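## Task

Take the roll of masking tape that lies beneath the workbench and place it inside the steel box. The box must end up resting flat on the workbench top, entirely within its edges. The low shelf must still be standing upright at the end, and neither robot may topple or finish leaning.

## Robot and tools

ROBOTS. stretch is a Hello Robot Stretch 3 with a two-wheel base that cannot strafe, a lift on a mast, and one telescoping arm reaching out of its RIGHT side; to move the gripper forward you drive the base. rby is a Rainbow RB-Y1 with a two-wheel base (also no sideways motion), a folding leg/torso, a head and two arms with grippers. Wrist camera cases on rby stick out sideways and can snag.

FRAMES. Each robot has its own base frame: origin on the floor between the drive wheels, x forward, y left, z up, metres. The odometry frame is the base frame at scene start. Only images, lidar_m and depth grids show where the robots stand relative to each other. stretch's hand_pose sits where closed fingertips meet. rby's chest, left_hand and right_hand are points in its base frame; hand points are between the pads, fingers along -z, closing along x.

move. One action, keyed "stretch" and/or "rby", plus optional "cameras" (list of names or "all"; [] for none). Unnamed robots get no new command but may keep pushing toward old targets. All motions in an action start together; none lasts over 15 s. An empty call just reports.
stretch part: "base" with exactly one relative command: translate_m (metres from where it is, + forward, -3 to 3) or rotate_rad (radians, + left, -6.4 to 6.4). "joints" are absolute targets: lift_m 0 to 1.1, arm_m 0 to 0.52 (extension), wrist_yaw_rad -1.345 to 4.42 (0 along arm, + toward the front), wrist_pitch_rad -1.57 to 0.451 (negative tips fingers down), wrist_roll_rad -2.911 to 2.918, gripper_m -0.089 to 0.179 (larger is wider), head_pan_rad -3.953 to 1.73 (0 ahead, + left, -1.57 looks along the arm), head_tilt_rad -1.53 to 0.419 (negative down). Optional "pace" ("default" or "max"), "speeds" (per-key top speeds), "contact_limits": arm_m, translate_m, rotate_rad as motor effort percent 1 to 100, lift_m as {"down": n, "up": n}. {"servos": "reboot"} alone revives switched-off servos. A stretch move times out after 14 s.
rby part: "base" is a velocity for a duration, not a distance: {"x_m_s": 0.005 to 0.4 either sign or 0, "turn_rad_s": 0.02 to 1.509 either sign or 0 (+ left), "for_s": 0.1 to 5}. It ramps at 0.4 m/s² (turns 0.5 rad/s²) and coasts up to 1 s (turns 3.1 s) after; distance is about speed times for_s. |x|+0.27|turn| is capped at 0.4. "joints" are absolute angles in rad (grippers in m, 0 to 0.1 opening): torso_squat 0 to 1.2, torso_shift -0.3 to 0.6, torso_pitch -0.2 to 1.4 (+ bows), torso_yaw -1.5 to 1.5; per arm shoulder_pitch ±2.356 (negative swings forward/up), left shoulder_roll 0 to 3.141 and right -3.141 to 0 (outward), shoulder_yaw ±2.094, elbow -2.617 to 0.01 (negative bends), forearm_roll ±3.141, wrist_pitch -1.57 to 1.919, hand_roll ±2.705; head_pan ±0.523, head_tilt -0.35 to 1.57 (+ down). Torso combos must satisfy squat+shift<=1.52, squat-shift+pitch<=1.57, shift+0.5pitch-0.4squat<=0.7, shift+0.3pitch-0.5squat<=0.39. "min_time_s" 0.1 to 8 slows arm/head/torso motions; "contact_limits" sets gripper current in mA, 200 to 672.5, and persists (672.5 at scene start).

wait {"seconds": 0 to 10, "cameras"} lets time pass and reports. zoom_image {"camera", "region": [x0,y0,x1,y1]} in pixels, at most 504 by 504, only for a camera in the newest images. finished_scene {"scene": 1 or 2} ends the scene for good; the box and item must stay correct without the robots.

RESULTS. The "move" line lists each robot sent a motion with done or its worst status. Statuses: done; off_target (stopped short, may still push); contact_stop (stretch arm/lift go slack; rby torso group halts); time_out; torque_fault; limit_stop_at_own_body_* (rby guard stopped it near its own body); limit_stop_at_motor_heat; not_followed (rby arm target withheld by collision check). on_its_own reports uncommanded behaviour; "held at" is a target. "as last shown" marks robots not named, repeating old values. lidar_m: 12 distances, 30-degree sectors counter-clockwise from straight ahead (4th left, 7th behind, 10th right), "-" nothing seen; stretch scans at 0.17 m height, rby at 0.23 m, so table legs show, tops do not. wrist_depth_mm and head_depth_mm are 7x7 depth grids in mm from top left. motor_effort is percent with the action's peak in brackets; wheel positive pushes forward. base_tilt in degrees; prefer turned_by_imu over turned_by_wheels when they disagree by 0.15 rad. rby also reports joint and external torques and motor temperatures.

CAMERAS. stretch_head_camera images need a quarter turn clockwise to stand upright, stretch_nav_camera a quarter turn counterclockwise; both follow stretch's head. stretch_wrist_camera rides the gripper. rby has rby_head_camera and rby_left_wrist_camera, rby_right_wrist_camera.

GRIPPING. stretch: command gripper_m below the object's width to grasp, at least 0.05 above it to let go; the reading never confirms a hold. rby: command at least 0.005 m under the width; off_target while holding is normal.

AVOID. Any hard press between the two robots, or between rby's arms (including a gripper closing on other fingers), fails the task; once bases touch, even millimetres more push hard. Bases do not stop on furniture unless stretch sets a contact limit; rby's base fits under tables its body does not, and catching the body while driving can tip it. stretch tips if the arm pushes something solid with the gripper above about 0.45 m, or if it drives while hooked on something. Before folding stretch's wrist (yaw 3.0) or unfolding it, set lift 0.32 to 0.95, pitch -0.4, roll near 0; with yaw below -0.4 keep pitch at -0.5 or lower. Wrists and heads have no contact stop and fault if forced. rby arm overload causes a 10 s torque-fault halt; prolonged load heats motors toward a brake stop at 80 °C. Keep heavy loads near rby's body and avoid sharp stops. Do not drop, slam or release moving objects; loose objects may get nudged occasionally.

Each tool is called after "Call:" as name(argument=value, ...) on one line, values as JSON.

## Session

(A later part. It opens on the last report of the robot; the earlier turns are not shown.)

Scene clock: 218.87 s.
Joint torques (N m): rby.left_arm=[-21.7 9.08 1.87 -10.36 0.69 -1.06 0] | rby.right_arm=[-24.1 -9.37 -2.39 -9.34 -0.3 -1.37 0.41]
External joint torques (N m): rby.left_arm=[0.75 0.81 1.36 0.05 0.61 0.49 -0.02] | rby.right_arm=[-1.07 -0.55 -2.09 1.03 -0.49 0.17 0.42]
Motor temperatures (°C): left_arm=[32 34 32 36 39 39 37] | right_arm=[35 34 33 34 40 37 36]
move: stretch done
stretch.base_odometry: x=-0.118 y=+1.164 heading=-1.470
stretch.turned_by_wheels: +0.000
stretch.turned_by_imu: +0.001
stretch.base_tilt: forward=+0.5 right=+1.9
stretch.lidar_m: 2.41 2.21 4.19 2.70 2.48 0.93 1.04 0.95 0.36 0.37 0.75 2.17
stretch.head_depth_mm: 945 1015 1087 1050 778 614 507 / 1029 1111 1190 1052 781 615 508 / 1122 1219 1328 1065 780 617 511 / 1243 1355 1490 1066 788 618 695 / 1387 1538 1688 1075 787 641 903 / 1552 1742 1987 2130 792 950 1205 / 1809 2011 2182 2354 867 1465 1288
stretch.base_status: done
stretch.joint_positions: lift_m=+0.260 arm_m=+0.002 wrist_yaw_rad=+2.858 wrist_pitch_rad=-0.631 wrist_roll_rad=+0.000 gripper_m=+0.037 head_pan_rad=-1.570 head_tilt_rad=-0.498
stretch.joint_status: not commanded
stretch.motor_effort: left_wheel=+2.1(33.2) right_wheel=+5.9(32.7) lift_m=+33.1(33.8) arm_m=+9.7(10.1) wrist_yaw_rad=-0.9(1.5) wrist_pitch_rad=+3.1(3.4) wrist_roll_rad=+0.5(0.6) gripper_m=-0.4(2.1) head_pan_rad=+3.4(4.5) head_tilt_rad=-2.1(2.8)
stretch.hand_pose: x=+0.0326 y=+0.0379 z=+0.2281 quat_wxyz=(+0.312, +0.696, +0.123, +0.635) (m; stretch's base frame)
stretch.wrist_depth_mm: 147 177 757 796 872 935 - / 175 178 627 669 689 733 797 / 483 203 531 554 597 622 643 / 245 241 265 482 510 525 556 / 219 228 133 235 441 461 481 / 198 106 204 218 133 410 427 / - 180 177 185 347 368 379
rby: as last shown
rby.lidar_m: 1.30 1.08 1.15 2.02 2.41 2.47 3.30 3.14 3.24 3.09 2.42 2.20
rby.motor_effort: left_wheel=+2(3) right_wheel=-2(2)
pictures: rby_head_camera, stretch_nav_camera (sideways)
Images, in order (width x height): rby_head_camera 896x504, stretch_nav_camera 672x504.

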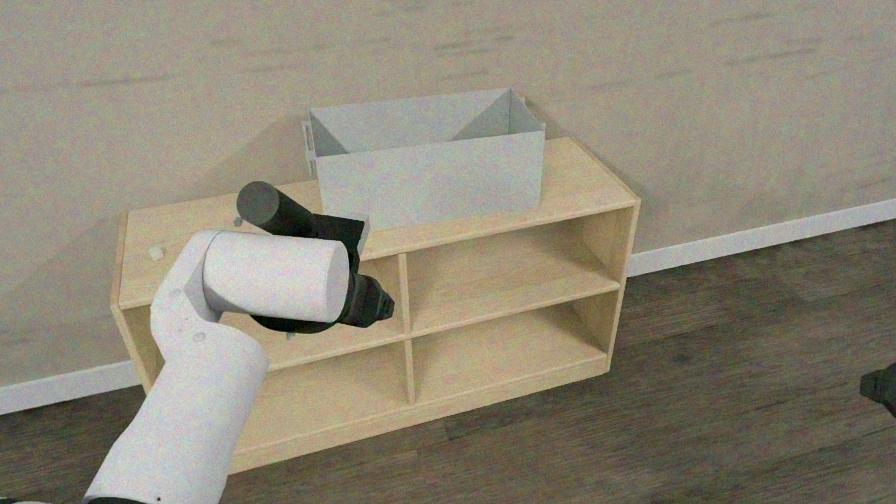

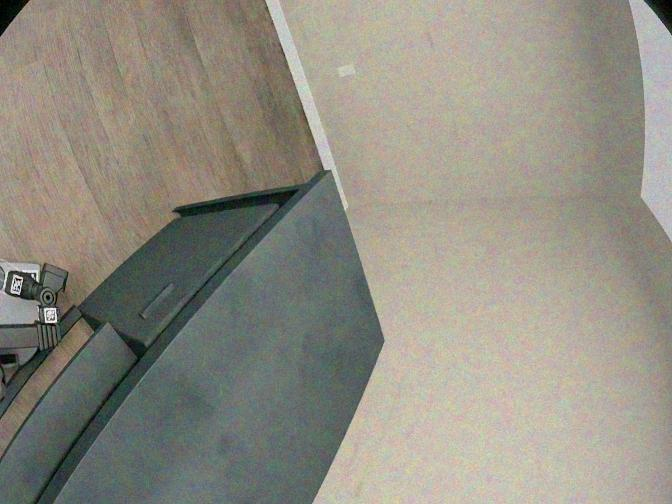

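Call:
move(stretch={"base": {"rotate_rad": -0.79}, "joints": {"head_tilt_rad": -0.7}}, rby={"base": {"x_m_s": 0.3, "for_s": 1.15}}, cameras=["stretch_head_camera", "stretch_nav_camera"])

Call:
move(rby={"base": {"turn_rad_s": 0.4, "for_s": 1.3}, "joints": {"head_pan_rad": 0.0, "head_tilt_rad": 0.7}}, cameras=["rby_head_camera"])

Scene clock: 249.27 s.
Joint torques (N m): rby.left_arm=[-21.61 8.72 1.74 -10.26 0.58 -0.98 -0.15] | rby.right_arm=[-24.14 -9.21 -2.53 -9.28 -0.27 -1.42 0.42]
External joint torques (N m): rby.left_arm=[0.85 0.46 1.23 0.15 0.5 0.57 -0.17] | rby.right_arm=[-1.11 -0.38 -2.23 1.09 -0.47 0.12 0.43]
Motor temperatures (°C): left_arm=[32 34 32 36 39 39 37] | right_arm=[36 34 33 35 40 37 36]
move: stretch done; rby done
stretch.base_odometry: x=-0.118 y=+1.164 heading=-2.259
stretch.turned_by_wheels: -0.790
stretch.turned_by_imu: -0.791
stretch.base_tilt: forward=+0.4 right=+1.9
stretch.lidar_m: 2.15 2.33 2.13 4.83 3.17 2.50 0.94 1.01 0.96 0.54 0.36 0.48
stretch.head_depth_mm: 831 930 1004 779 630 530 736 / 833 936 1016 777 631 531 738 / 836 940 1010 782 630 531 736 / 837 944 1016 783 632 531 732 / 840 947 1018 781 633 533 736 / 844 953 1023 782 633 531 737 / 844 957 1026 785 632 533 686
stretch.base_status: done
stretch.joint_positions: lift_m=+0.260 arm_m=+0.002 wrist_yaw_rad=+2.858 wrist_pitch_rad=-0.631 wrist_roll_rad=+0.000 gripper_m=+0.037 head_pan_rad=-1.570 head_tilt_rad=-0.701
stretch.joint_status: all done
stretch.motor_effort: left_wheel=+7.2(10.6) right_wheel=-8.8(12.7) lift_m=+30.3(31.6) arm_m=+20.4(21.6) wrist_yaw_rad=-1.4(1.4) wrist_pitch_rad=+3.0(3.4) wrist_roll_rad=+0.3(0.7) gripper_m=+1.1(2.1) head_pan_rad=+3.9(4.6) head_tilt_rad=-5.0(7.0)
stretch.hand_pose: x=+0.0326 y=+0.0379 z=+0.2281 quat_wxyz=(+0.312, +0.696, +0.123, +0.635) (m; stretch's base frame)
stretch.wrist_depth_mm: 147 177 756 806 888 936 - / 175 178 622 664 692 746 804 / 486 203 538 558 598 615 652 / 243 240 263 484 504 528 553 / 218 227 134 235 437 465 481 / 197 107 203 217 133 407 425 / - 179 178 185 346 371 380
rby.base_odometry: x=+2.327 y=+0.328 heading=+0.140
rby.lidar_m: 0.96 0.77 0.98 1.61 2.59 2.69 3.55 3.44 3.53 2.33 2.47 1.75
rby.base_status: done (sent for 1.17 of 1.17 s)
rby.joint_positions: torso_squat_rad=+0.350 torso_shift_rad=+0.000 torso_pitch_rad=+0.000 torso_yaw_rad=+0.000 left_shoulder_pitch_rad=-0.755 left_shoulder_roll_rad=+0.220 left_shoulder_yaw_rad=+0.285 left_elbow_rad=-0.970 left_forearm_roll_rad=+0.057 left_wrist_pitch_rad=+0.921 left_hand_roll_rad=-1.651 left_gripper_m=+0.100 right_shoulder_pitch_rad=-0.755 right_shoulder_roll_rad=-0.220 right_shoulder_yaw_rad=-0.285 right_elbow_rad=-0.970 right_forearm_roll_rad=-0.057 right_wrist_pitch_rad=+0.921 right_hand_roll_rad=+1.651 right_gripper_m=+0.099 head_pan_rad=+0.300 head_tilt_rad=+0.550
rby.joint_status: not commanded
rby.motor_effort: left_wheel=+2(25) right_wheel=-3(17)
rby.chest: x=-0.2280 y=+0.0008 z=+1.2475 quat_wxyz=(+1.000, -0.001, +0.000, +0.000) (m; rby's base frame)
rby.left_hand: x=+0.4039 y=+0.3061 z=+1.0005 quat_wxyz=(+0.660, +0.305, -0.250, -0.640) (m; rby's base frame)
rby.right_hand: x=+0.4038 y=-0.3051 z=+1.0012 quat_wxyz=(+0.659, -0.306, -0.249, +0.640) (m; rby's base frame)
pictures: stretch_head_camera (sideways), stretch_nav_camera (sideways)
Images, in order (width x height): stretch_head_camera 896x504, stretch_nav_camera 672x504.

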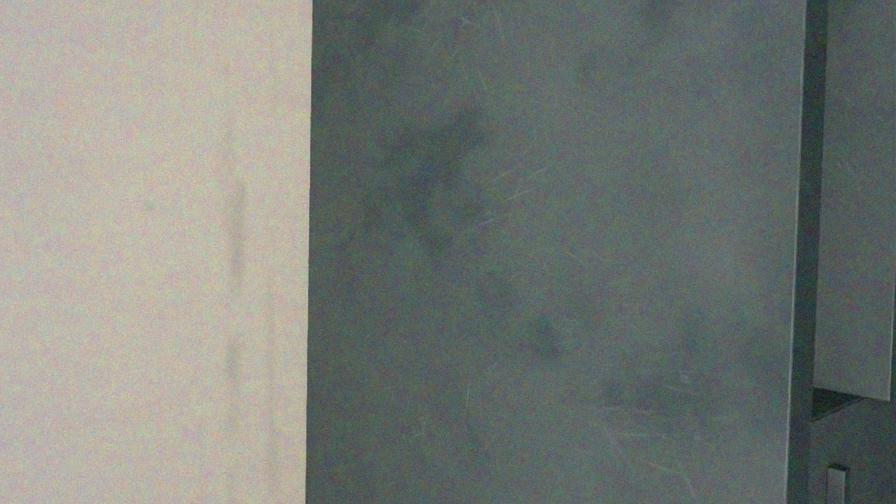

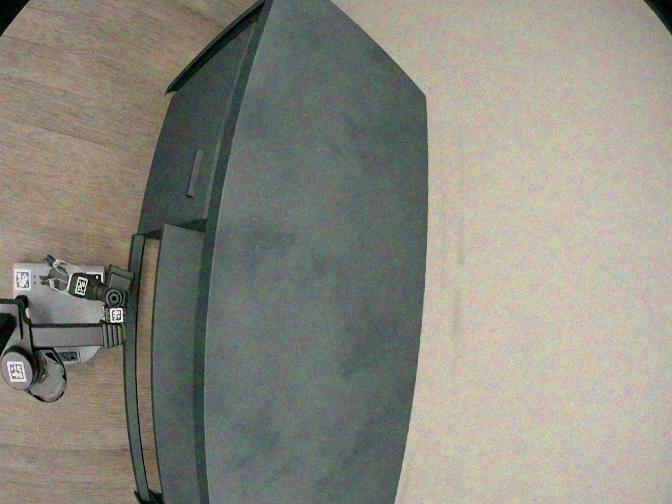

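Scene clock: 251.67 s.
Joint torques (N m): rby.left_arm=[-21.56 8.68 1.51 -10.17 0.3 -0.99 -0.07] | rby.right_arm=[-23.89 -9.21 -2.29 -9.24 -0.23 -1.5 0.48]
External joint torques (N m): rby.left_arm=[0.89 0.41 1 0.24 0.21 0.56 -0.08] | rby.right_arm=[-0.86 -0.39 -1.99 1.13 -0.43 0.04 0.49]
Motor temperatures (°C): left_arm=[32 34 32 36 39 39 37] | right_arm=[36 34 33 35 40 37 36]
move: rby done
stretch: as last shown
stretch.turned_by_wheels: +0.000
stretch.turned_by_imu: +0.001
stretch.lidar_m: 2.15 2.32 2.11 4.83 3.18 2.50 0.94 1.00 0.96 0.54 0.36 0.48
stretch.head_depth_mm: 828 933 1003 781 631 531 734 / 832 938 1010 781 630 531 737 / 834 936 1014 779 632 529 736 / 835 945 1014 781 632 531 738 / 841 949 1024 784 632 531 733 / 848 951 1019 784 635 533 735 / 850 956 1021 782 633 532 687
stretch.motor_effort: left_wheel=+6.7(7.3) right_wheel=-8.6(9.2) lift_m=+29.2(30.4) arm_m=+18.2(20.7) wrist_yaw_rad=-1.2(1.6) wrist_pitch_rad=+3.1(3.5) wrist_roll_rad=+0.3(0.6) gripper_m=+0.1(1.4) head_pan_rad=+4.0(4.8) head_tilt_rad=-4.8(6.2)
stretch.wrist_depth_mm: 147 177 755 805 863 942 - / 176 178 624 665 694 736 806 / 483 203 536 558 588 608 652 / 245 241 263 484 507 536 555 / 220 227 133 234 440 464 477 / 198 107 203 218 134 411 424 / - 181 178 185 346 371 380
rby.base_odometry: x=+2.327 y=+0.328 heading=+0.660
rby.lidar_m: 0.76 0.97 1.61 2.59 2.66 3.55 3.43 3.53 2.33 2.49 1.75 0.95
rby.base_status: done (sent for 1.3 of 1.3 s)
rby.joint_positions: torso_squat_rad=+0.350 torso_shift_rad=+0.000 torso_pitch_rad=+0.000 torso_yaw_rad=+0.000 left_shoulder_pitch_rad=-0.755 left_shoulder_roll_rad=+0.220 left_shoulder_yaw_rad=+0.285 left_elbow_rad=-0.970 left_forearm_roll_rad=+0.057 left_wrist_pitch_rad=+0.921 left_hand_roll_rad=-1.651 left_gripper_m=+0.100 right_shoulder_pitch_rad=-0.755 right_shoulder_roll_rad=-0.220 right_shoulder_yaw_rad=-0.285 right_elbow_rad=-0.970 right_forearm_roll_rad=-0.057 right_wrist_pitch_rad=+0.921 right_hand_roll_rad=+1.651 right_gripper_m=+0.099 head_pan_rad=+0.000 head_tilt_rad=+0.700
rby.joint_status: all done
rby.motor_effort: left_wheel=+1(27) right_wheel=+4(23)
rby.chest: x=-0.2280 y=+0.0008 z=+1.2475 quat_wxyz=(+1.000, -0.001, +0.000, +0.000) (m; rby's base frame)
rby.left_hand: x=+0.4039 y=+0.3062 z=+1.0005 quat_wxyz=(+0.660, +0.305, -0.250, -0.640) (m; rby's base frame)
rby.right_hand: x=+0.4038 y=-0.3052 z=+1.0012 quat_wxyz=(+0.659, -0.306, -0.249, +0.640) (m; rby's base frame)
pictures: rby_head_camera
Images, in order (width x height): rby_head_camera 896x504.

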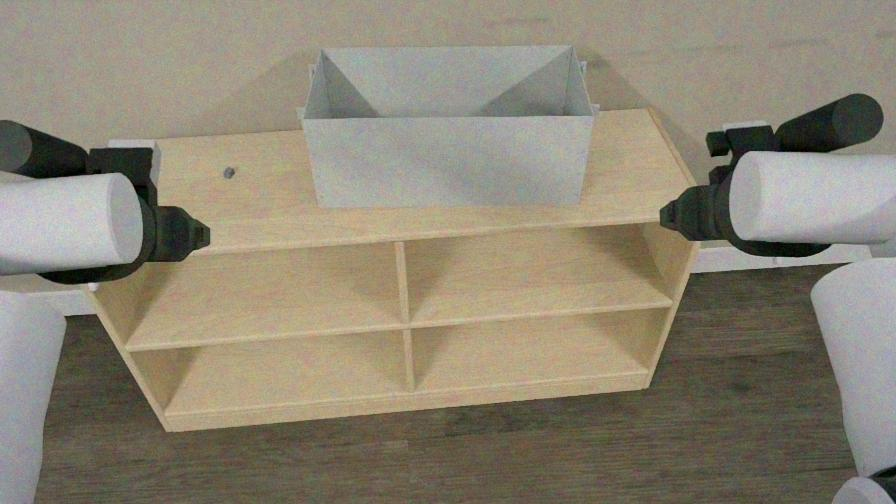

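Call:
move(stretch={"joints": {"lift_m": 0.36, "wrist_pitch_rad": -0.4, "gripper_m": 0.0}}, rby={"joints": {"torso_squat_rad": 0.6, "head_tilt_rad": 0.75}}, cameras=[])

Call:
move(stretch={"joints": {"wrist_yaw_rad": 1.7}}, rby={"joints": {"torso_pitch_rad": 0.25, "torso_yaw_rad": -0.04, "left_shoulder_pitch_rad": -0.988, "left_shoulder_roll_rad": 0.195, "left_shoulder_yaw_rad": 0.318, "left_elbow_rad": -1.302, "left_forearm_roll_rad": 0.032, "left_wrist_pitch_rad": 1.588, "left_hand_roll_rad": -1.61, "right_shoulder_pitch_rad": -0.977, "right_shoulder_roll_rad": -0.226, "right_shoulder_yaw_rad": -0.34, "right_elbow_rad": -1.302, "right_forearm_roll_rad": -0.058, "right_wrist_pitch_rad": 1.588, "right_hand_roll_rad": 1.64}, "min_time_s": 2.5}, cameras=["rby_head_camera", "stretch_nav_camera", "rby_left_wrist_camera", "rby_right_wrist_camera"])

Scene clock: 316.13 s.
Joint torques (N m): rby.left_arm=[-21.94 8.35 1.85 -10.14 0.41 -1.21 -0.16] | rby.right_arm=[-24.1 -9.03 -1.98 -9.31 -0.22 -1.49 0.42]
External joint torques (N m): rby.left_arm=[0.51 0.07 1.33 0.27 0.33 0.34 -0.17] | rby.right_arm=[-1.07 -0.21 -1.68 1.06 -0.42 0.05 0.43]
Motor temperatures (°C): left_arm=[32 34 32 36 39 39 37] | right_arm=[36 34 33 35 40 37 36]
move: stretch done; rby done
stretch.base_odometry: x=-0.118 y=+1.164 heading=-2.259
stretch.turned_by_wheels: +0.000
stretch.turned_by_imu: +0.001
stretch.base_tilt: forward=+0.4 right=+1.9
stretch.lidar_m: 2.16 2.32 2.11 4.84 3.16 2.50 0.94 1.01 0.96 0.54 0.36 0.48
stretch.head_depth_mm: 827 931 1000 778 632 529 734 / 828 931 1010 779 631 531 733 / 837 939 1009 780 632 531 732 / 838 944 1018 780 633 532 737 / 841 949 1022 782 630 531 735 / 843 953 1025 783 635 532 735 / 849 955 1032 781 634 532 687
stretch.base_status: not commanded
stretch.joint_positions: lift_m=+0.360 arm_m=+0.002 wrist_yaw_rad=+2.858 wrist_pitch_rad=-0.422 wrist_roll_rad=+0.000 gripper_m=+0.000 head_pan_rad=-1.570 head_tilt_rad=-0.701
stretch.joint_status: all done
stretch.motor_effort: left_wheel=+6.9(7.2) right_wheel=-8.8(9.2) lift_m=+34.7(38.1) arm_m=+16.6(17.8) wrist_yaw_rad=-1.1(1.5) wrist_pitch_rad=+4.4(7.4) wrist_roll_rad=+0.3(0.6) gripper_m=-2.0(82.4) head_pan_rad=+2.9(3.8) head_tilt_rad=-4.2(5.0)
stretch.hand_pose: x=+0.0413 y=+0.0679 z=+0.3719 quat_wxyz=(+0.244, +0.705, +0.049, +0.664) (m; stretch's base frame)
stretch.wrist_depth_mm: 135 - - - - - - / 144 - - - - - - / 158 187 933 - - - - / 637 192 772 827 864 924 981 / 577 216 132 137 705 749 788 / 512 231 352 538 606 624 653 / 313 269 327 500 509 538 558
rby.base_odometry: x=+2.327 y=+0.328 heading=+0.660
rby.lidar_m: 0.76 0.98 1.61 2.59 2.67 3.56 3.43 3.53 2.32 2.49 1.77 0.97
rby.base_status: not commanded
rby.joint_positions: torso_squat_rad=+0.600 torso_shift_rad=+0.000 torso_pitch_rad=+0.000 torso_yaw_rad=+0.000 left_shoulder_pitch_rad=-0.755 left_shoulder_roll_rad=+0.220 left_shoulder_yaw_rad=+0.285 left_elbow_rad=-0.970 left_forearm_roll_rad=+0.057 left_wrist_pitch_rad=+0.921 left_hand_roll_rad=-1.651 left_gripper_m=+0.100 right_shoulder_pitch_rad=-0.755 right_shoulder_roll_rad=-0.220 right_shoulder_yaw_rad=-0.285 right_elbow_rad=-0.970 right_forearm_roll_rad=-0.057 right_wrist_pitch_rad=+0.921 right_hand_roll_rad=+1.651 right_gripper_m=+0.099 head_pan_rad=+0.000 head_tilt_rad=+0.750
rby.joint_status: all done
rby.motor_effort: left_wheel=+1(2) right_wheel=+6(6)
rby.chest: x=-0.2281 y=+0.0008 z=+1.1677 quat_wxyz=(+1.000, -0.001, +0.000, +0.000) (m; rby's base frame)
rby.left_hand: x=+0.4038 y=+0.3061 z=+0.9208 quat_wxyz=(+0.660, +0.305, -0.250, -0.640) (m; rby's base frame)
rby.right_hand: x=+0.4038 y=-0.3052 z=+0.9215 quat_wxyz=(+0.659, -0.306, -0.249, +0.640) (m; rby's base frame)
pictures: none
No camera images: "cameras" was empty.

Scene clock: 318.93 s.
Joint torques (N m): rby.left_arm=[-21.28 6.1 1.55 -9.83 -0.3 -0.42 0.42] | rby.right_arm=[-23.81 -9.75 -2.35 -8.75 -0.35 -0.74 -0.18]
External joint torques (N m): rby.left_arm=[-0.01 -1.06 1.53 -0.38 -0.43 0.56 0.41] | rby.right_arm=[-2.33 -0.96 -2.23 0.65 -0.48 0.21 -0.18]
Motor temperatures (°C): left_arm=[32 34 32 36 39 39 37] | right_arm=[36 34 33 35 40 37 36]
move: stretch done; rby done
stretch.base_odometry: x=-0.118 y=+1.164 heading=-2.259
stretch.turned_by_wheels: +0.000
stretch.turned_by_imu: +0.001
stretch.base_tilt: forward=+0.4 right=+2.0
stretch.lidar_m: 2.15 2.32 2.11 4.83 3.19 2.49 0.93 1.00 0.96 0.54 0.36 0.48
stretch.head_depth_mm: 829 931 999 778 630 530 733 / 832 936 1010 779 633 531 735 / 837 935 1007 781 632 531 737 / 841 945 1020 780 633 529 736 / 841 947 1027 781 636 532 736 / 848 955 1031 782 634 531 736 / 847 957 1025 785 634 533 687
stretch.base_status: not commanded
stretch.joint_positions: lift_m=+0.360 arm_m=+0.002 wrist_yaw_rad=+1.703 wrist_pitch_rad=-0.422 wrist_roll_rad=+0.000 gripper_m=+0.000 head_pan_rad=-1.570 head_tilt_rad=-0.701
stretch.joint_status: all done
stretch.motor_effort: left_wheel=+6.8(7.2) right_wheel=-8.9(9.1) lift_m=+32.7(34.9) arm_m=+14.8(16.4) wrist_yaw_rad=-2.9(6.2) wrist_pitch_rad=+4.4(4.7) wrist_roll_rad=+0.3(0.6) gripper_m=-1.5(2.8) head_pan_rad=+2.5(3.9) head_tilt_rad=-3.1(4.6)
stretch.hand_pose: x=+0.2006 y=-0.1177 z=+0.3719 quat_wxyz=(+0.567, +0.617, -0.344, +0.423) (m; stretch's base frame)
stretch.wrist_depth_mm: - - - - - - - / - - - - - - - / 837 887 947 - - - - / 688 729 779 815 850 - - / 583 609 132 137 705 - - / 516 535 532 534 602 - 219 / 458 437 483 500 511 - 213
rby.base_odometry: x=+2.327 y=+0.328 heading=+0.660
rby.lidar_m: 0.76 0.98 1.61 2.60 2.68 3.55 3.43 3.53 2.32 2.49 1.77 0.96
rby.base_status: not commanded
rby.joint_positions: torso_squat_rad=+0.600 torso_shift_rad=+0.000 torso_pitch_rad=+0.250 torso_yaw_rad=-0.040 left_shoulder_pitch_rad=-0.988 left_shoulder_roll_rad=+0.195 left_shoulder_yaw_rad=+0.318 left_elbow_rad=-1.302 left_forearm_roll_rad=+0.032 left_wrist_pitch_rad=+1.588 left_hand_roll_rad=-1.610 left_gripper_m=+0.100 right_shoulder_pitch_rad=-0.977 right_shoulder_roll_rad=-0.226 right_shoulder_yaw_rad=-0.340 right_elbow_rad=-1.302 right_forearm_roll_rad=-0.058 right_wrist_pitch_rad=+1.588 right_hand_roll_rad=+1.640 right_gripper_m=+0.099 head_pan_rad=+0.000 head_tilt_rad=+0.750
rby.joint_status: all done
rby.motor_effort: left_wheel=+1(2) right_wheel=+6(6)
rby.chest: x=-0.1516 y=+0.0007 z=+1.1581 quat_wxyz=(+0.992, -0.003, +0.124, -0.020) (m; rby's base frame)
rby.left_hand: x=+0.4236 y=+0.2195 z=+0.9221 quat_wxyz=(+0.677, +0.147, -0.160, -0.703) (m; rby's base frame)
rby.right_hand: x=+0.4030 y=-0.2848 z=+0.9278 quat_wxyz=(+0.702, -0.160, -0.147, +0.678) (m; rby's base frame)
pictures: rby_head_camera, rby_left_wrist_camera, rby_right_wrist_camera, stretch_nav_camera (sideways)
Images, in order (width x height): rby_head_camera 896x504, rby_left_wrist_camera 644x364, rby_right_wrist_camera 644x364, stretch_nav_camera 672x504.

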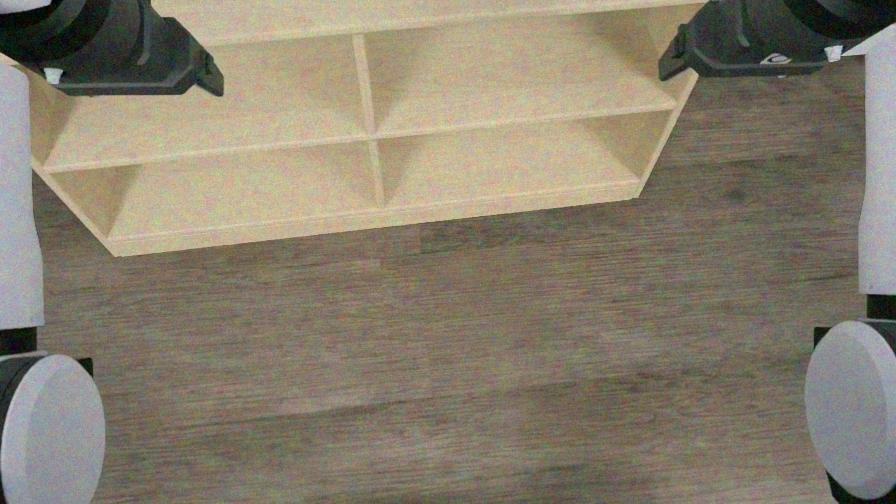

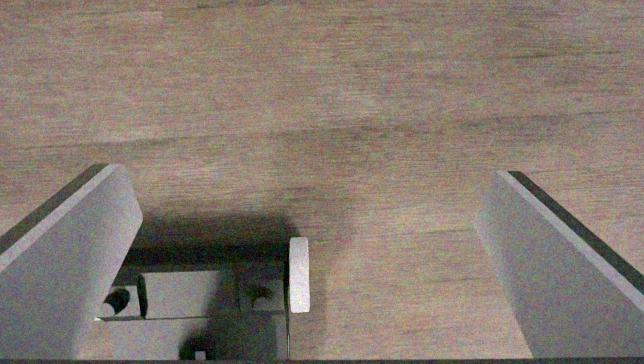

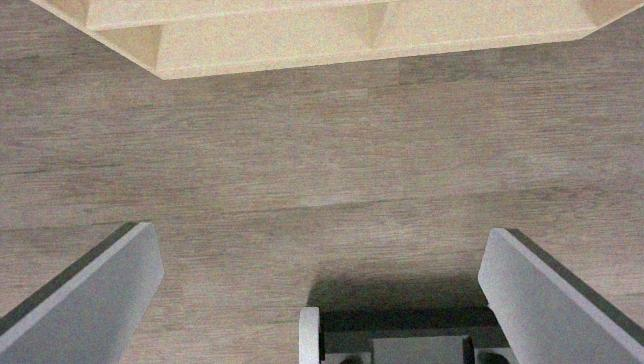

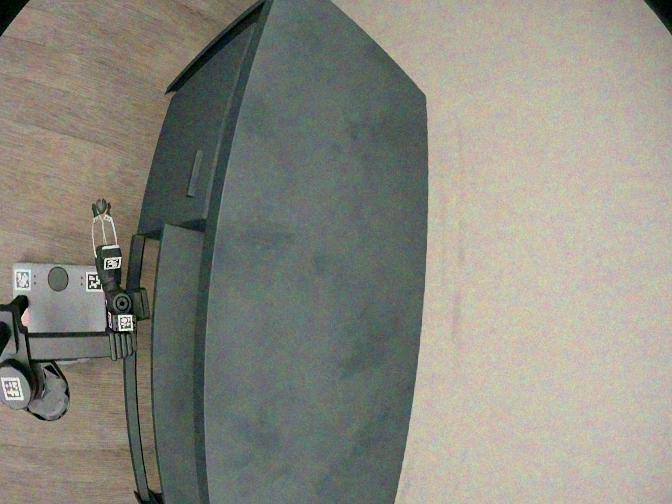

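Call:
move(stretch={"base": {"translate_m": -0.25}, "joints": {"wrist_pitch_rad": 0.0}}, rby={"base": {"x_m_s": 0.2, "for_s": 2.0}}, cameras=["rby_head_camera", "rby_left_wrist_camera", "rby_right_wrist_camera", "stretch_nav_camera"])

Scene clock: 336.67 s.
Joint torques (N m): rby.left_arm=[-20.7 6.37 1.69 -9.33 -0.09 -0.33 0.33] | rby.right_arm=[-22.56 -9.3 -2.28 -8.5 -0.33 -0.9 -0.26]
External joint torques (N m): rby.left_arm=[0.57 -0.79 1.67 0.11 -0.23 0.65 0.32] | rby.right_arm=[-1.08 -0.51 -2.16 0.9 -0.46 0.06 -0.26]
Motor temperatures (°C): left_arm=[32 34 32 36 39 39 37] | right_arm=[36 34 33 35 40 37 36]
move: stretch done; rby done
stretch.base_odometry: x=+0.041 y=+1.357 heading=-2.259
stretch.turned_by_wheels: +0.000
stretch.turned_by_imu: +0.002
stretch.base_tilt: forward=+0.4 right=+1.9
stretch.lidar_m: 2.40 2.49 2.36 4.85 2.86 2.24 0.69 0.72 0.93 0.92 0.57 0.52
stretch.head_depth_mm: 801 904 977 779 630 529 474 / 809 906 981 782 631 531 476 / 809 912 980 779 632 532 476 / 814 917 982 781 632 532 477 / 814 923 1001 783 632 531 476 / 820 923 993 781 634 531 480 / 823 927 1000 782 633 531 487
stretch.base_status: done
stretch.joint_positions: lift_m=+0.360 arm_m=+0.002 wrist_yaw_rad=+1.703 wrist_pitch_rad=-0.025 wrist_roll_rad=+0.000 gripper_m=+0.000 head_pan_rad=-1.570 head_tilt_rad=-0.701
stretch.joint_status: all done
stretch.motor_effort: left_wheel=-5.5(8.2) right_wheel=-3.6(11.9) lift_m=+27.7(30.6) arm_m=+10.0(13.3) wrist_yaw_rad=-3.1(3.4) wrist_pitch_rad=+5.0(7.3) wrist_roll_rad=+0.3(0.6) gripper_m=-0.8(2.8) head_pan_rad=+2.9(3.7) head_tilt_rad=-1.4(3.1)
stretch.hand_pose: x=+0.2320 y=-0.1135 z=+0.4682 quat_wxyz=(+0.473, +0.538, -0.459, +0.526) (m; stretch's base frame)
stretch.wrist_depth_mm: - - - - - 754 683 / - - - - - - 286 / - - - - - - 297 / - - - - - - 303 / - - 132 137 - 300 314 / 787 856 819 842 985 259 237 / 660 630 713 743 713 356 186
rby.base_odometry: x=+2.643 y=+0.573 heading=+0.660
rby.lidar_m: 0.37 0.79 0.73 2.62 2.68 3.57 3.83 3.94 2.63 2.52 0.66 0.72
rby.base_status: done (sent for 2 of 2 s)
rby.joint_positions: torso_squat_rad=+0.600 torso_shift_rad=+0.000 torso_pitch_rad=+0.250 torso_yaw_rad=-0.040 left_shoulder_pitch_rad=-0.988 left_shoulder_roll_rad=+0.195 left_shoulder_yaw_rad=+0.318 left_elbow_rad=-1.302 left_forearm_roll_rad=+0.032 left_wrist_pitch_rad=+1.588 left_hand_roll_rad=-1.610 left_gripper_m=+0.100 right_shoulder_pitch_rad=-0.977 right_shoulder_roll_rad=-0.226 right_shoulder_yaw_rad=-0.340 right_elbow_rad=-1.302 right_forearm_roll_rad=-0.058 right_wrist_pitch_rad=+1.588 right_hand_roll_rad=+1.640 right_gripper_m=+0.099 head_pan_rad=+0.000 head_tilt_rad=+0.750
rby.joint_status: not commanded
rby.motor_effort: left_wheel=+2(24) right_wheel=-1(27)
rby.chest: x=-0.1515 y=+0.0007 z=+1.1581 quat_wxyz=(+0.992, -0.003, +0.125, -0.020) (m; rby's base frame)
rby.left_hand: x=+0.4237 y=+0.2194 z=+0.9221 quat_wxyz=(+0.677, +0.147, -0.160, -0.703) (m; rby's base frame)
rby.right_hand: x=+0.4032 y=-0.2849 z=+0.9279 quat_wxyz=(+0.702, -0.160, -0.147, +0.678) (m; rby's base frame)
pictures: rby_head_camera, rby_left_wrist_camera, rby_right_wrist_camera, stretch_nav_camera (sideways)
Images, in order (width x height): rby_head_camera 896x504, rby_left_wrist_camera 644x364, rby_right_wrist_camera 644x364, stretch_nav_camera 672x504.

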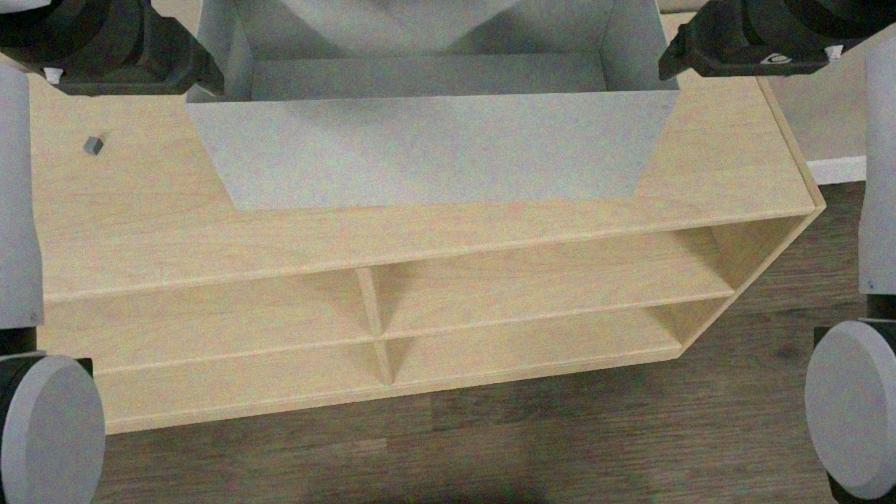

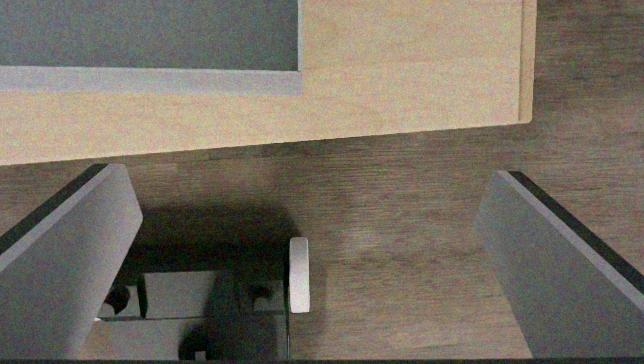

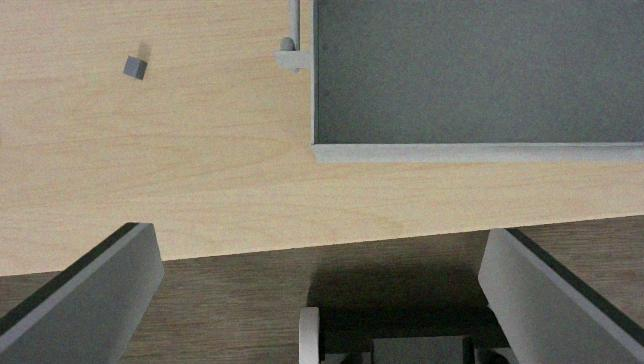

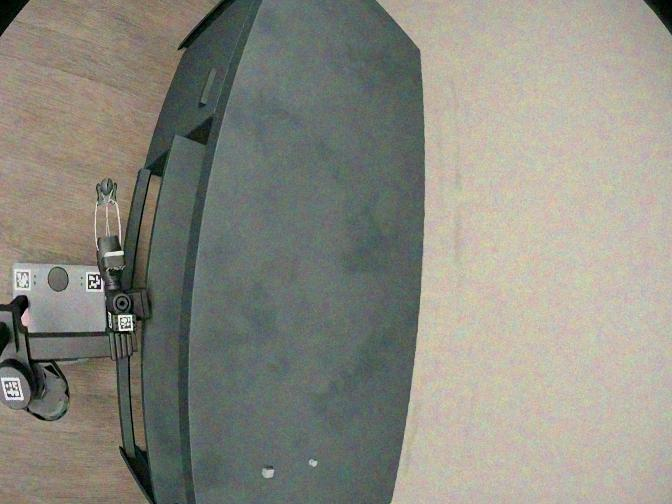

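Call:
move(stretch={"joints": {"lift_m": 0.15}}, rby={"base": {"x_m_s": 0.1, "for_s": 1.5}, "joints": {"head_tilt_rad": 0.65}}, cameras=["rby_head_camera", "rby_left_wrist_camera", "rby_right_wrist_camera", "stretch_wrist_camera"])

Scene clock: 364.57 s.
Joint torques (N m): rby.left_arm=[-20.32 6.46 1.35 -9.16 -0.08 -0.55 0.44] | rby.right_arm=[-22.56 -9.53 -2.48 -8.44 -0.3 -0.87 -0.21]
External joint torques (N m): rby.left_arm=[0.95 -0.7 1.33 0.29 -0.21 0.43 0.43] | rby.right_arm=[-1.08 -0.74 -2.36 0.95 -0.43 0.08 -0.21]
Motor temperatures (°C): left_arm=[32 34 32 36 39 39 37] | right_arm=[36 34 33 35 40 37 36]
move: stretch done; rby done
stretch.base_odometry: x=+0.041 y=+1.357 heading=-2.259
stretch.turned_by_wheels: +0.000
stretch.turned_by_imu: +0.001
stretch.base_tilt: forward=+0.4 right=+1.9
stretch.lidar_m: 2.40 2.56 2.43 4.86 2.86 2.23 0.69 0.72 0.93 0.92 0.57 0.52
stretch.head_depth_mm: 802 901 978 779 631 531 475 / 804 907 979 782 632 530 475 / 810 916 987 780 632 530 476 / 816 919 985 780 635 531 476 / 818 921 995 782 632 531 477 / 820 924 997 782 632 531 480 / 822 928 998 783 634 530 488
stretch.base_status: not commanded
stretch.joint_positions: lift_m=+0.150 arm_m=+0.002 wrist_yaw_rad=+1.703 wrist_pitch_rad=-0.024 wrist_roll_rad=+0.000 gripper_m=+0.000 head_pan_rad=-1.570 head_tilt_rad=-0.701
stretch.joint_status: all done
stretch.motor_effort: left_wheel=-4.6(5.4) right_wheel=-3.7(4.0) lift_m=+19.8(24.4) arm_m=+8.0(10.1) wrist_yaw_rad=-2.9(3.4) wrist_pitch_rad=+4.9(5.1) wrist_roll_rad=+0.3(0.5) gripper_m=-2.1(2.5) head_pan_rad=+2.6(3.8) head_tilt_rad=-0.5(1.6)
stretch.hand_pose: x=+0.2320 y=-0.1135 z=+0.2584 quat_wxyz=(+0.473, +0.537, -0.459, +0.526) (m; stretch's base frame)
stretch.wrist_depth_mm: - - - - - - 253 / - - - - - - 285 / - - - - - - 296 / 868 951 - - - - 305 / 601 659 132 137 842 - 316 / 470 507 498 511 623 342 329 / 398 365 431 445 462 361 339
rby.base_odometry: x=+2.762 y=+0.665 heading=+0.660
rby.lidar_m: 0.23 0.23 0.66 2.14 2.70 3.58 3.97 4.10 2.62 2.56 0.57 0.66
rby.base_status: done (sent for 1.5 of 1.5 s)
rby.joint_positions: torso_squat_rad=+0.600 torso_shift_rad=+0.000 torso_pitch_rad=+0.250 torso_yaw_rad=-0.040 left_shoulder_pitch_rad=-0.988 left_shoulder_roll_rad=+0.195 left_shoulder_yaw_rad=+0.318 left_elbow_rad=-1.302 left_forearm_roll_rad=+0.032 left_wrist_pitch_rad=+1.588 left_hand_roll_rad=-1.610 left_gripper_m=+0.100 right_shoulder_pitch_rad=-0.977 right_shoulder_roll_rad=-0.226 right_shoulder_yaw_rad=-0.340 right_elbow_rad=-1.302 right_forearm_roll_rad=-0.058 right_wrist_pitch_rad=+1.588 right_hand_roll_rad=+1.640 right_gripper_m=+0.099 head_pan_rad=+0.000 head_tilt_rad=+0.650
rby.joint_status: all done
rby.motor_effort: left_wheel=+0(24) right_wheel=-2(17)
rby.chest: x=-0.1514 y=+0.0007 z=+1.1580 quat_wxyz=(+0.992, -0.003, +0.125, -0.020) (m; rby's base frame)
rby.left_hand: x=+0.4238 y=+0.2194 z=+0.9221 quat_wxyz=(+0.677, +0.147, -0.160, -0.703) (m; rby's base frame)
rby.right_hand: x=+0.4032 y=-0.2849 z=+0.9278 quat_wxyz=(+0.702, -0.160, -0.147, +0.678) (m; rby's base frame)
pictures: rby_head_camera, rby_left_wrist_camera, rby_right_wrist_camera, stretch_wrist_camera
Images, in order (width x height): rby_head_camera 896x504, rby_left_wrist_camera 644x364, rby_right_wrist_camera 644x364, stretch_wrist_camera 644x364.

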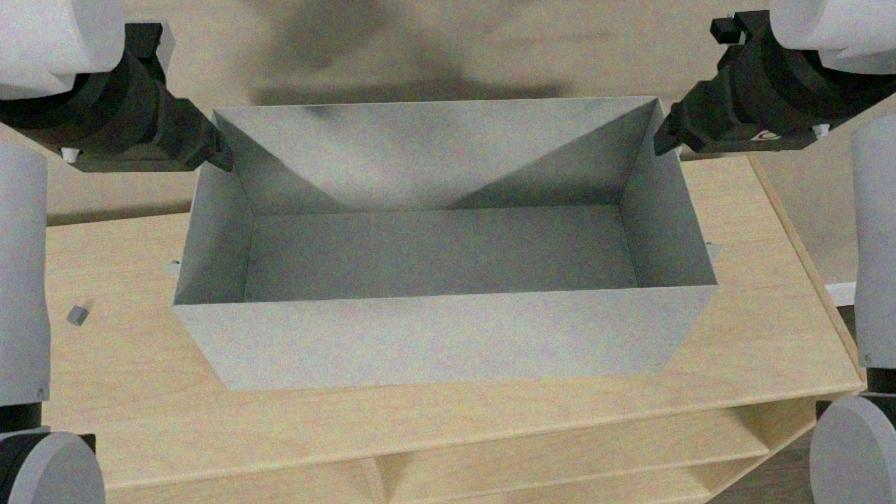

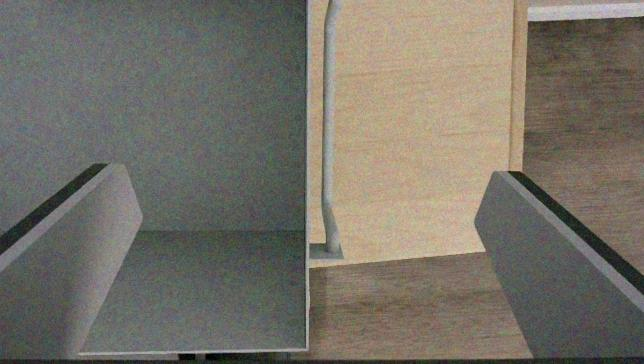

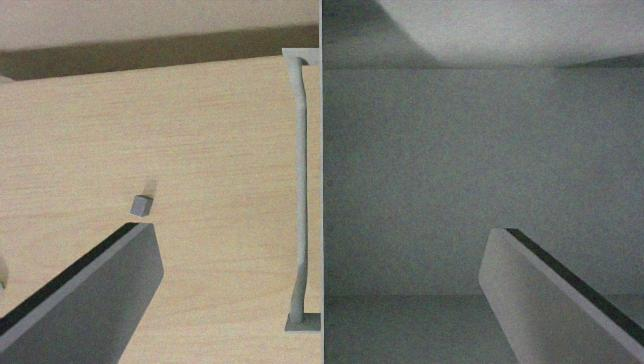

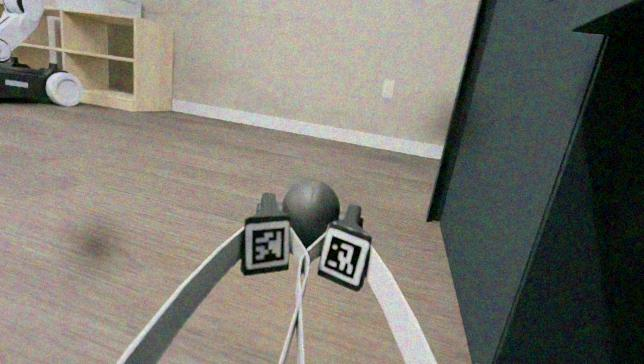

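Call:
move(stretch={"joints": {"arm_m": 0.14}}, rby={"joints": {"torso_squat_rad": 0.83}}, cameras=["rby_left_wrist_camera", "rby_right_wrist_camera"])

Call:
move(stretch={"joints": {"wrist_yaw_rad": 0.0}, "speeds": {"wrist_yaw_rad": 0.8}}, rby={"joints": {"torso_squat_rad": 0.86}, "min_time_s": 1.5}, cameras=["rby_left_wrist_camera", "rby_right_wrist_camera", "stretch_wrist_camera", "rby_head_camera"])

Scene clock: 389.57 s.
Joint torques (N m): rby.left_arm=[-20.74 6.45 1.66 -9.1 -0.11 -0.47 0.41] | rby.right_arm=[-22.6 -9.29 -2.34 -8.42 -0.29 -0.92 -0.2]
External joint torques (N m): rby.left_arm=[0.54 -0.71 1.64 0.35 -0.25 0.51 0.41] | rby.right_arm=[-1.12 -0.5 -2.22 0.97 -0.42 0.03 -0.19]
Motor temperatures (°C): left_arm=[32 34 32 36 39 39 37] | right_arm=[36 34 33 34 40 37 36]
move: stretch done; rby done
stretch.base_odometry: x=+0.041 y=+1.357 heading=-2.259
stretch.turned_by_wheels: +0.000
stretch.turned_by_imu: +0.001
stretch.base_tilt: forward=+0.4 right=+1.9
stretch.lidar_m: 2.40 2.57 2.43 4.85 2.86 2.23 0.69 0.72 0.93 0.92 0.57 0.52
stretch.head_depth_mm: 804 904 971 778 631 530 474 / 807 907 975 781 630 530 475 / 811 911 980 777 634 530 476 / 812 920 983 782 632 533 476 / 814 919 985 783 633 532 478 / 818 925 998 782 635 530 480 / 821 927 1000 782 634 532 487
stretch.base_status: not commanded
stretch.joint_positions: lift_m=+0.150 arm_m=+0.140 wrist_yaw_rad=+1.703 wrist_pitch_rad=-0.024 wrist_roll_rad=+0.000 gripper_m=+0.000 head_pan_rad=-1.570 head_tilt_rad=-0.701
stretch.joint_status: all done
stretch.motor_effort: left_wheel=-5.1(5.4) right_wheel=-3.7(4.0) lift_m=+20.7(20.8) arm_m=+21.0(24.4) wrist_yaw_rad=-2.9(3.2) wrist_pitch_rad=+5.0(5.2) wrist_roll_rad=+0.4(0.6) gripper_m=-1.3(2.6) head_pan_rad=+2.2(2.8) head_tilt_rad=+0.5(1.1)
stretch.hand_pose: x=+0.2320 y=-0.2514 z=+0.2584 quat_wxyz=(+0.473, +0.537, -0.459, +0.526) (m; stretch's base frame)
stretch.wrist_depth_mm: - - - - - 282 261 / - - - - - 294 277 / - - - - 320 301 286 / 868 935 - - 333 312 292 / 615 666 131 137 345 325 302 / 475 520 493 511 356 336 313 / 393 369 433 443 363 344 321
rby.base_odometry: x=+2.762 y=+0.665 heading=+0.660
rby.lidar_m: 0.23 0.22 0.66 2.13 2.69 3.59 3.98 4.09 2.63 2.56 0.58 0.66
rby.base_status: not commanded
rby.joint_positions: torso_squat_rad=+0.830 torso_shift_rad=+0.000 torso_pitch_rad=+0.250 torso_yaw_rad=-0.040 left_shoulder_pitch_rad=-0.988 left_shoulder_roll_rad=+0.195 left_shoulder_yaw_rad=+0.318 left_elbow_rad=-1.302 left_forearm_roll_rad=+0.032 left_wrist_pitch_rad=+1.588 left_hand_roll_rad=-1.610 left_gripper_m=+0.100 right_shoulder_pitch_rad=-0.977 right_shoulder_roll_rad=-0.226 right_shoulder_yaw_rad=-0.340 right_elbow_rad=-1.302 right_forearm_roll_rad=-0.058 right_wrist_pitch_rad=+1.588 right_hand_roll_rad=+1.640 right_gripper_m=+0.099 head_pan_rad=+0.000 head_tilt_rad=+0.650
rby.joint_status: all done
rby.motor_effort: left_wheel=+1(2) right_wheel=-1(2)
rby.chest: x=-0.1515 y=+0.0007 z=+1.0527 quat_wxyz=(+0.992, -0.003, +0.125, -0.020) (m; rby's base frame)
rby.left_hand: x=+0.4237 y=+0.2194 z=+0.8169 quat_wxyz=(+0.677, +0.147, -0.160, -0.703) (m; rby's base frame)
rby.right_hand: x=+0.4031 y=-0.2849 z=+0.8227 quat_wxyz=(+0.702, -0.160, -0.147, +0.678) (m; rby's base frame)
pictures: rby_left_wrist_camera, rby_right_wrist_camera
Images, in order (width x height): rby_left_wrist_camera 644x364, rby_right_wrist_camera 644x364.

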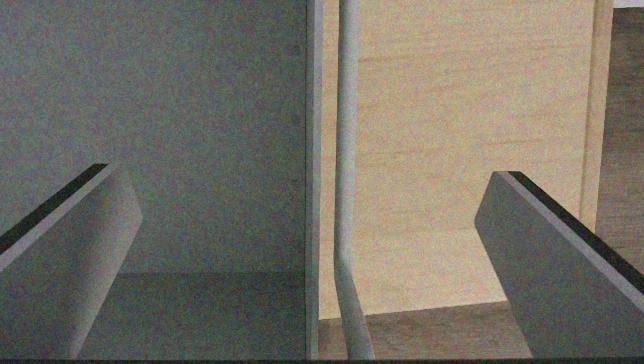

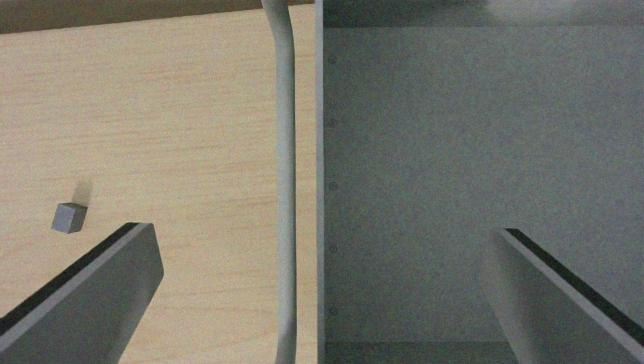

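Scene clock: 392.30 s.
Joint torques (N m): rby.left_arm=[-10.33 3.8 1.15 -1.71 -0.09 -0.9 0.48] | rby.right_arm=[-22.45 -9.41 -2.14 -8.45 -0.24 -0.98 -0.27]
External joint torques (N m): rby.left_arm=[10.98 -3.38 1.12 7.73 -0.22 0.09 0.47] | rby.right_arm=[-0.95 -0.62 -2.02 0.94 -0.38 -0.02 -0.26]
Motor temperatures (°C): left_arm=[32 34 32 36 39 39 37] | right_arm=[36 34 33 34 40 37 36]
move: stretch done; rby done
stretch.base_odometry: x=+0.041 y=+1.357 heading=-2.259
stretch.turned_by_wheels: +0.000
stretch.turned_by_imu: +0.001
stretch.base_tilt: forward=+0.3 right=+1.9
stretch.lidar_m: 2.40 2.57 2.43 4.86 2.86 2.23 0.69 0.72 0.93 0.92 0.57 0.52
stretch.head_depth_mm: 805 907 978 779 629 530 474 / 804 908 976 780 632 530 476 / 811 914 983 780 629 530 476 / 812 917 988 781 631 531 477 / 815 922 992 778 633 532 476 / 819 920 996 781 635 531 480 / 825 933 999 782 632 532 487
stretch.base_status: not commanded
stretch.joint_positions: lift_m=+0.150 arm_m=+0.140 wrist_yaw_rad=+0.003 wrist_pitch_rad=-0.024 wrist_roll_rad=+0.000 gripper_m=+0.000 head_pan_rad=-1.570 head_tilt_rad=-0.701
stretch.joint_status: all done
stretch.motor_effort: left_wheel=-5.0(5.3) right_wheel=-3.3(4.0) lift_m=+21.1(21.2) arm_m=+20.3(21.6) wrist_yaw_rad=-3.4(5.1) wrist_pitch_rad=+4.9(5.2) wrist_roll_rad=+0.2(0.6) gripper_m=-1.2(2.7) head_pan_rad=+1.8(2.7) head_tilt_rad=+1.2(1.7)
stretch.hand_pose: x=-0.0206 y=-0.5406 z=+0.2584 quat_wxyz=(+0.707, +0.010, -0.707, -0.008) (m; stretch's base frame)
stretch.wrist_depth_mm: 436 539 526 395 333 304 257 / 451 566 547 526 509 494 480 / 465 583 565 545 529 508 497 / 480 610 591 560 553 530 509 / 493 627 132 137 564 551 532 / 473 508 491 505 582 571 546 / 393 370 434 441 469 514 544
rby.base_odometry: x=+2.762 y=+0.665 heading=+0.660
rby.lidar_m: 0.24 0.22 0.66 2.14 2.69 3.59 3.98 4.09 2.63 2.55 0.57 0.67
rby.base_status: not commanded
rby.joint_positions: torso_squat_rad=+0.860 torso_shift_rad=-0.001 torso_pitch_rad=+0.248 torso_yaw_rad=-0.040 left_shoulder_pitch_rad=-0.991 left_shoulder_roll_rad=+0.196 left_shoulder_yaw_rad=+0.318 left_elbow_rad=-1.304 left_forearm_roll_rad=+0.032 left_wrist_pitch_rad=+1.588 left_hand_roll_rad=-1.610 left_gripper_m=+0.100 right_shoulder_pitch_rad=-0.977 right_shoulder_roll_rad=-0.226 right_shoulder_yaw_rad=-0.340 right_elbow_rad=-1.302 right_forearm_roll_rad=-0.058 right_wrist_pitch_rad=+1.588 right_hand_roll_rad=+1.640 right_gripper_m=+0.099 head_pan_rad=+0.000 head_tilt_rad=+0.650
rby.joint_status: all done
rby.motor_effort: left_wheel=+3(3) right_wheel=-2(2)
rby.chest: x=-0.1522 y=+0.0006 z=+1.0371 quat_wxyz=(+0.992, -0.003, +0.124, -0.020) (m; rby's base frame)
rby.left_hand: x=+0.4244 y=+0.2192 z=+0.8042 quat_wxyz=(+0.677, +0.149, -0.162, -0.703) (m; rby's base frame)
rby.right_hand: x=+0.4028 y=-0.2849 z=+0.8078 quat_wxyz=(+0.702, -0.161, -0.148, +0.678) (m; rby's base frame)
pictures: rby_head_camera, rby_left_wrist_camera, rby_right_wrist_camera, stretch_wrist_camera
Images, in order (width x height): rby_head_camera 896x504, rby_left_wrist_camera 644x364, rby_right_wrist_camera 644x364, stretch_wrist_camera 644x364.

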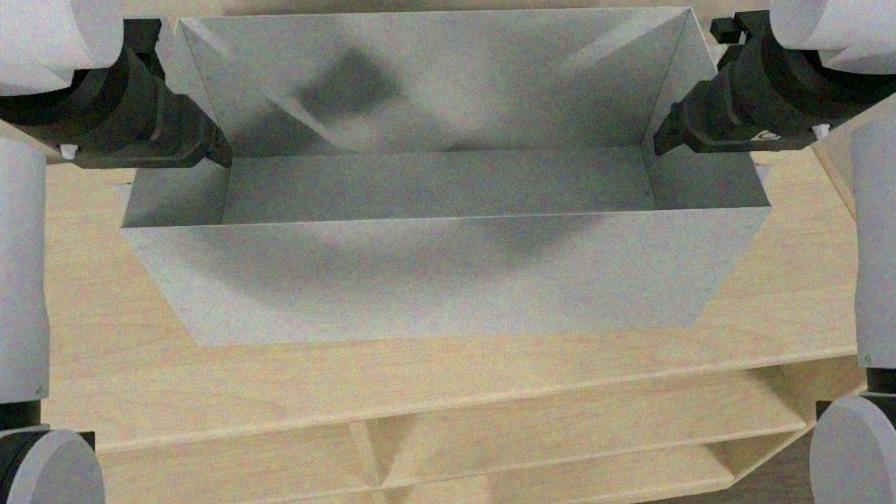

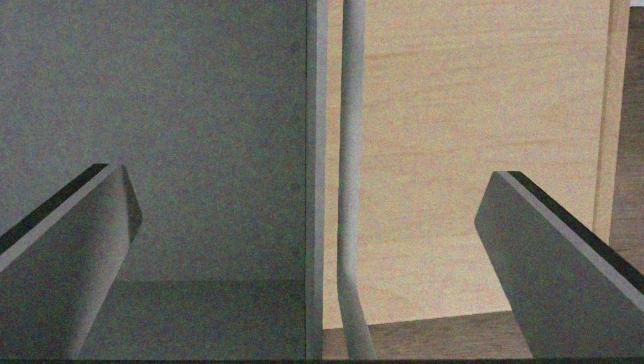

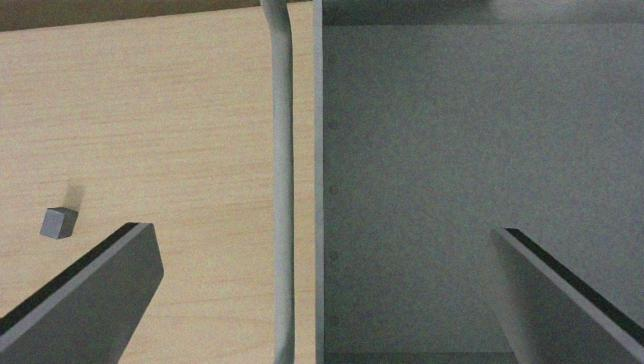

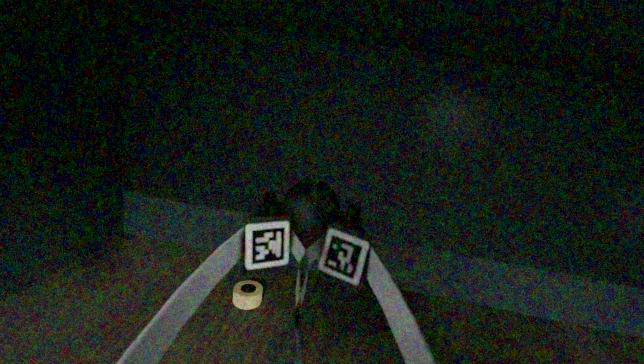

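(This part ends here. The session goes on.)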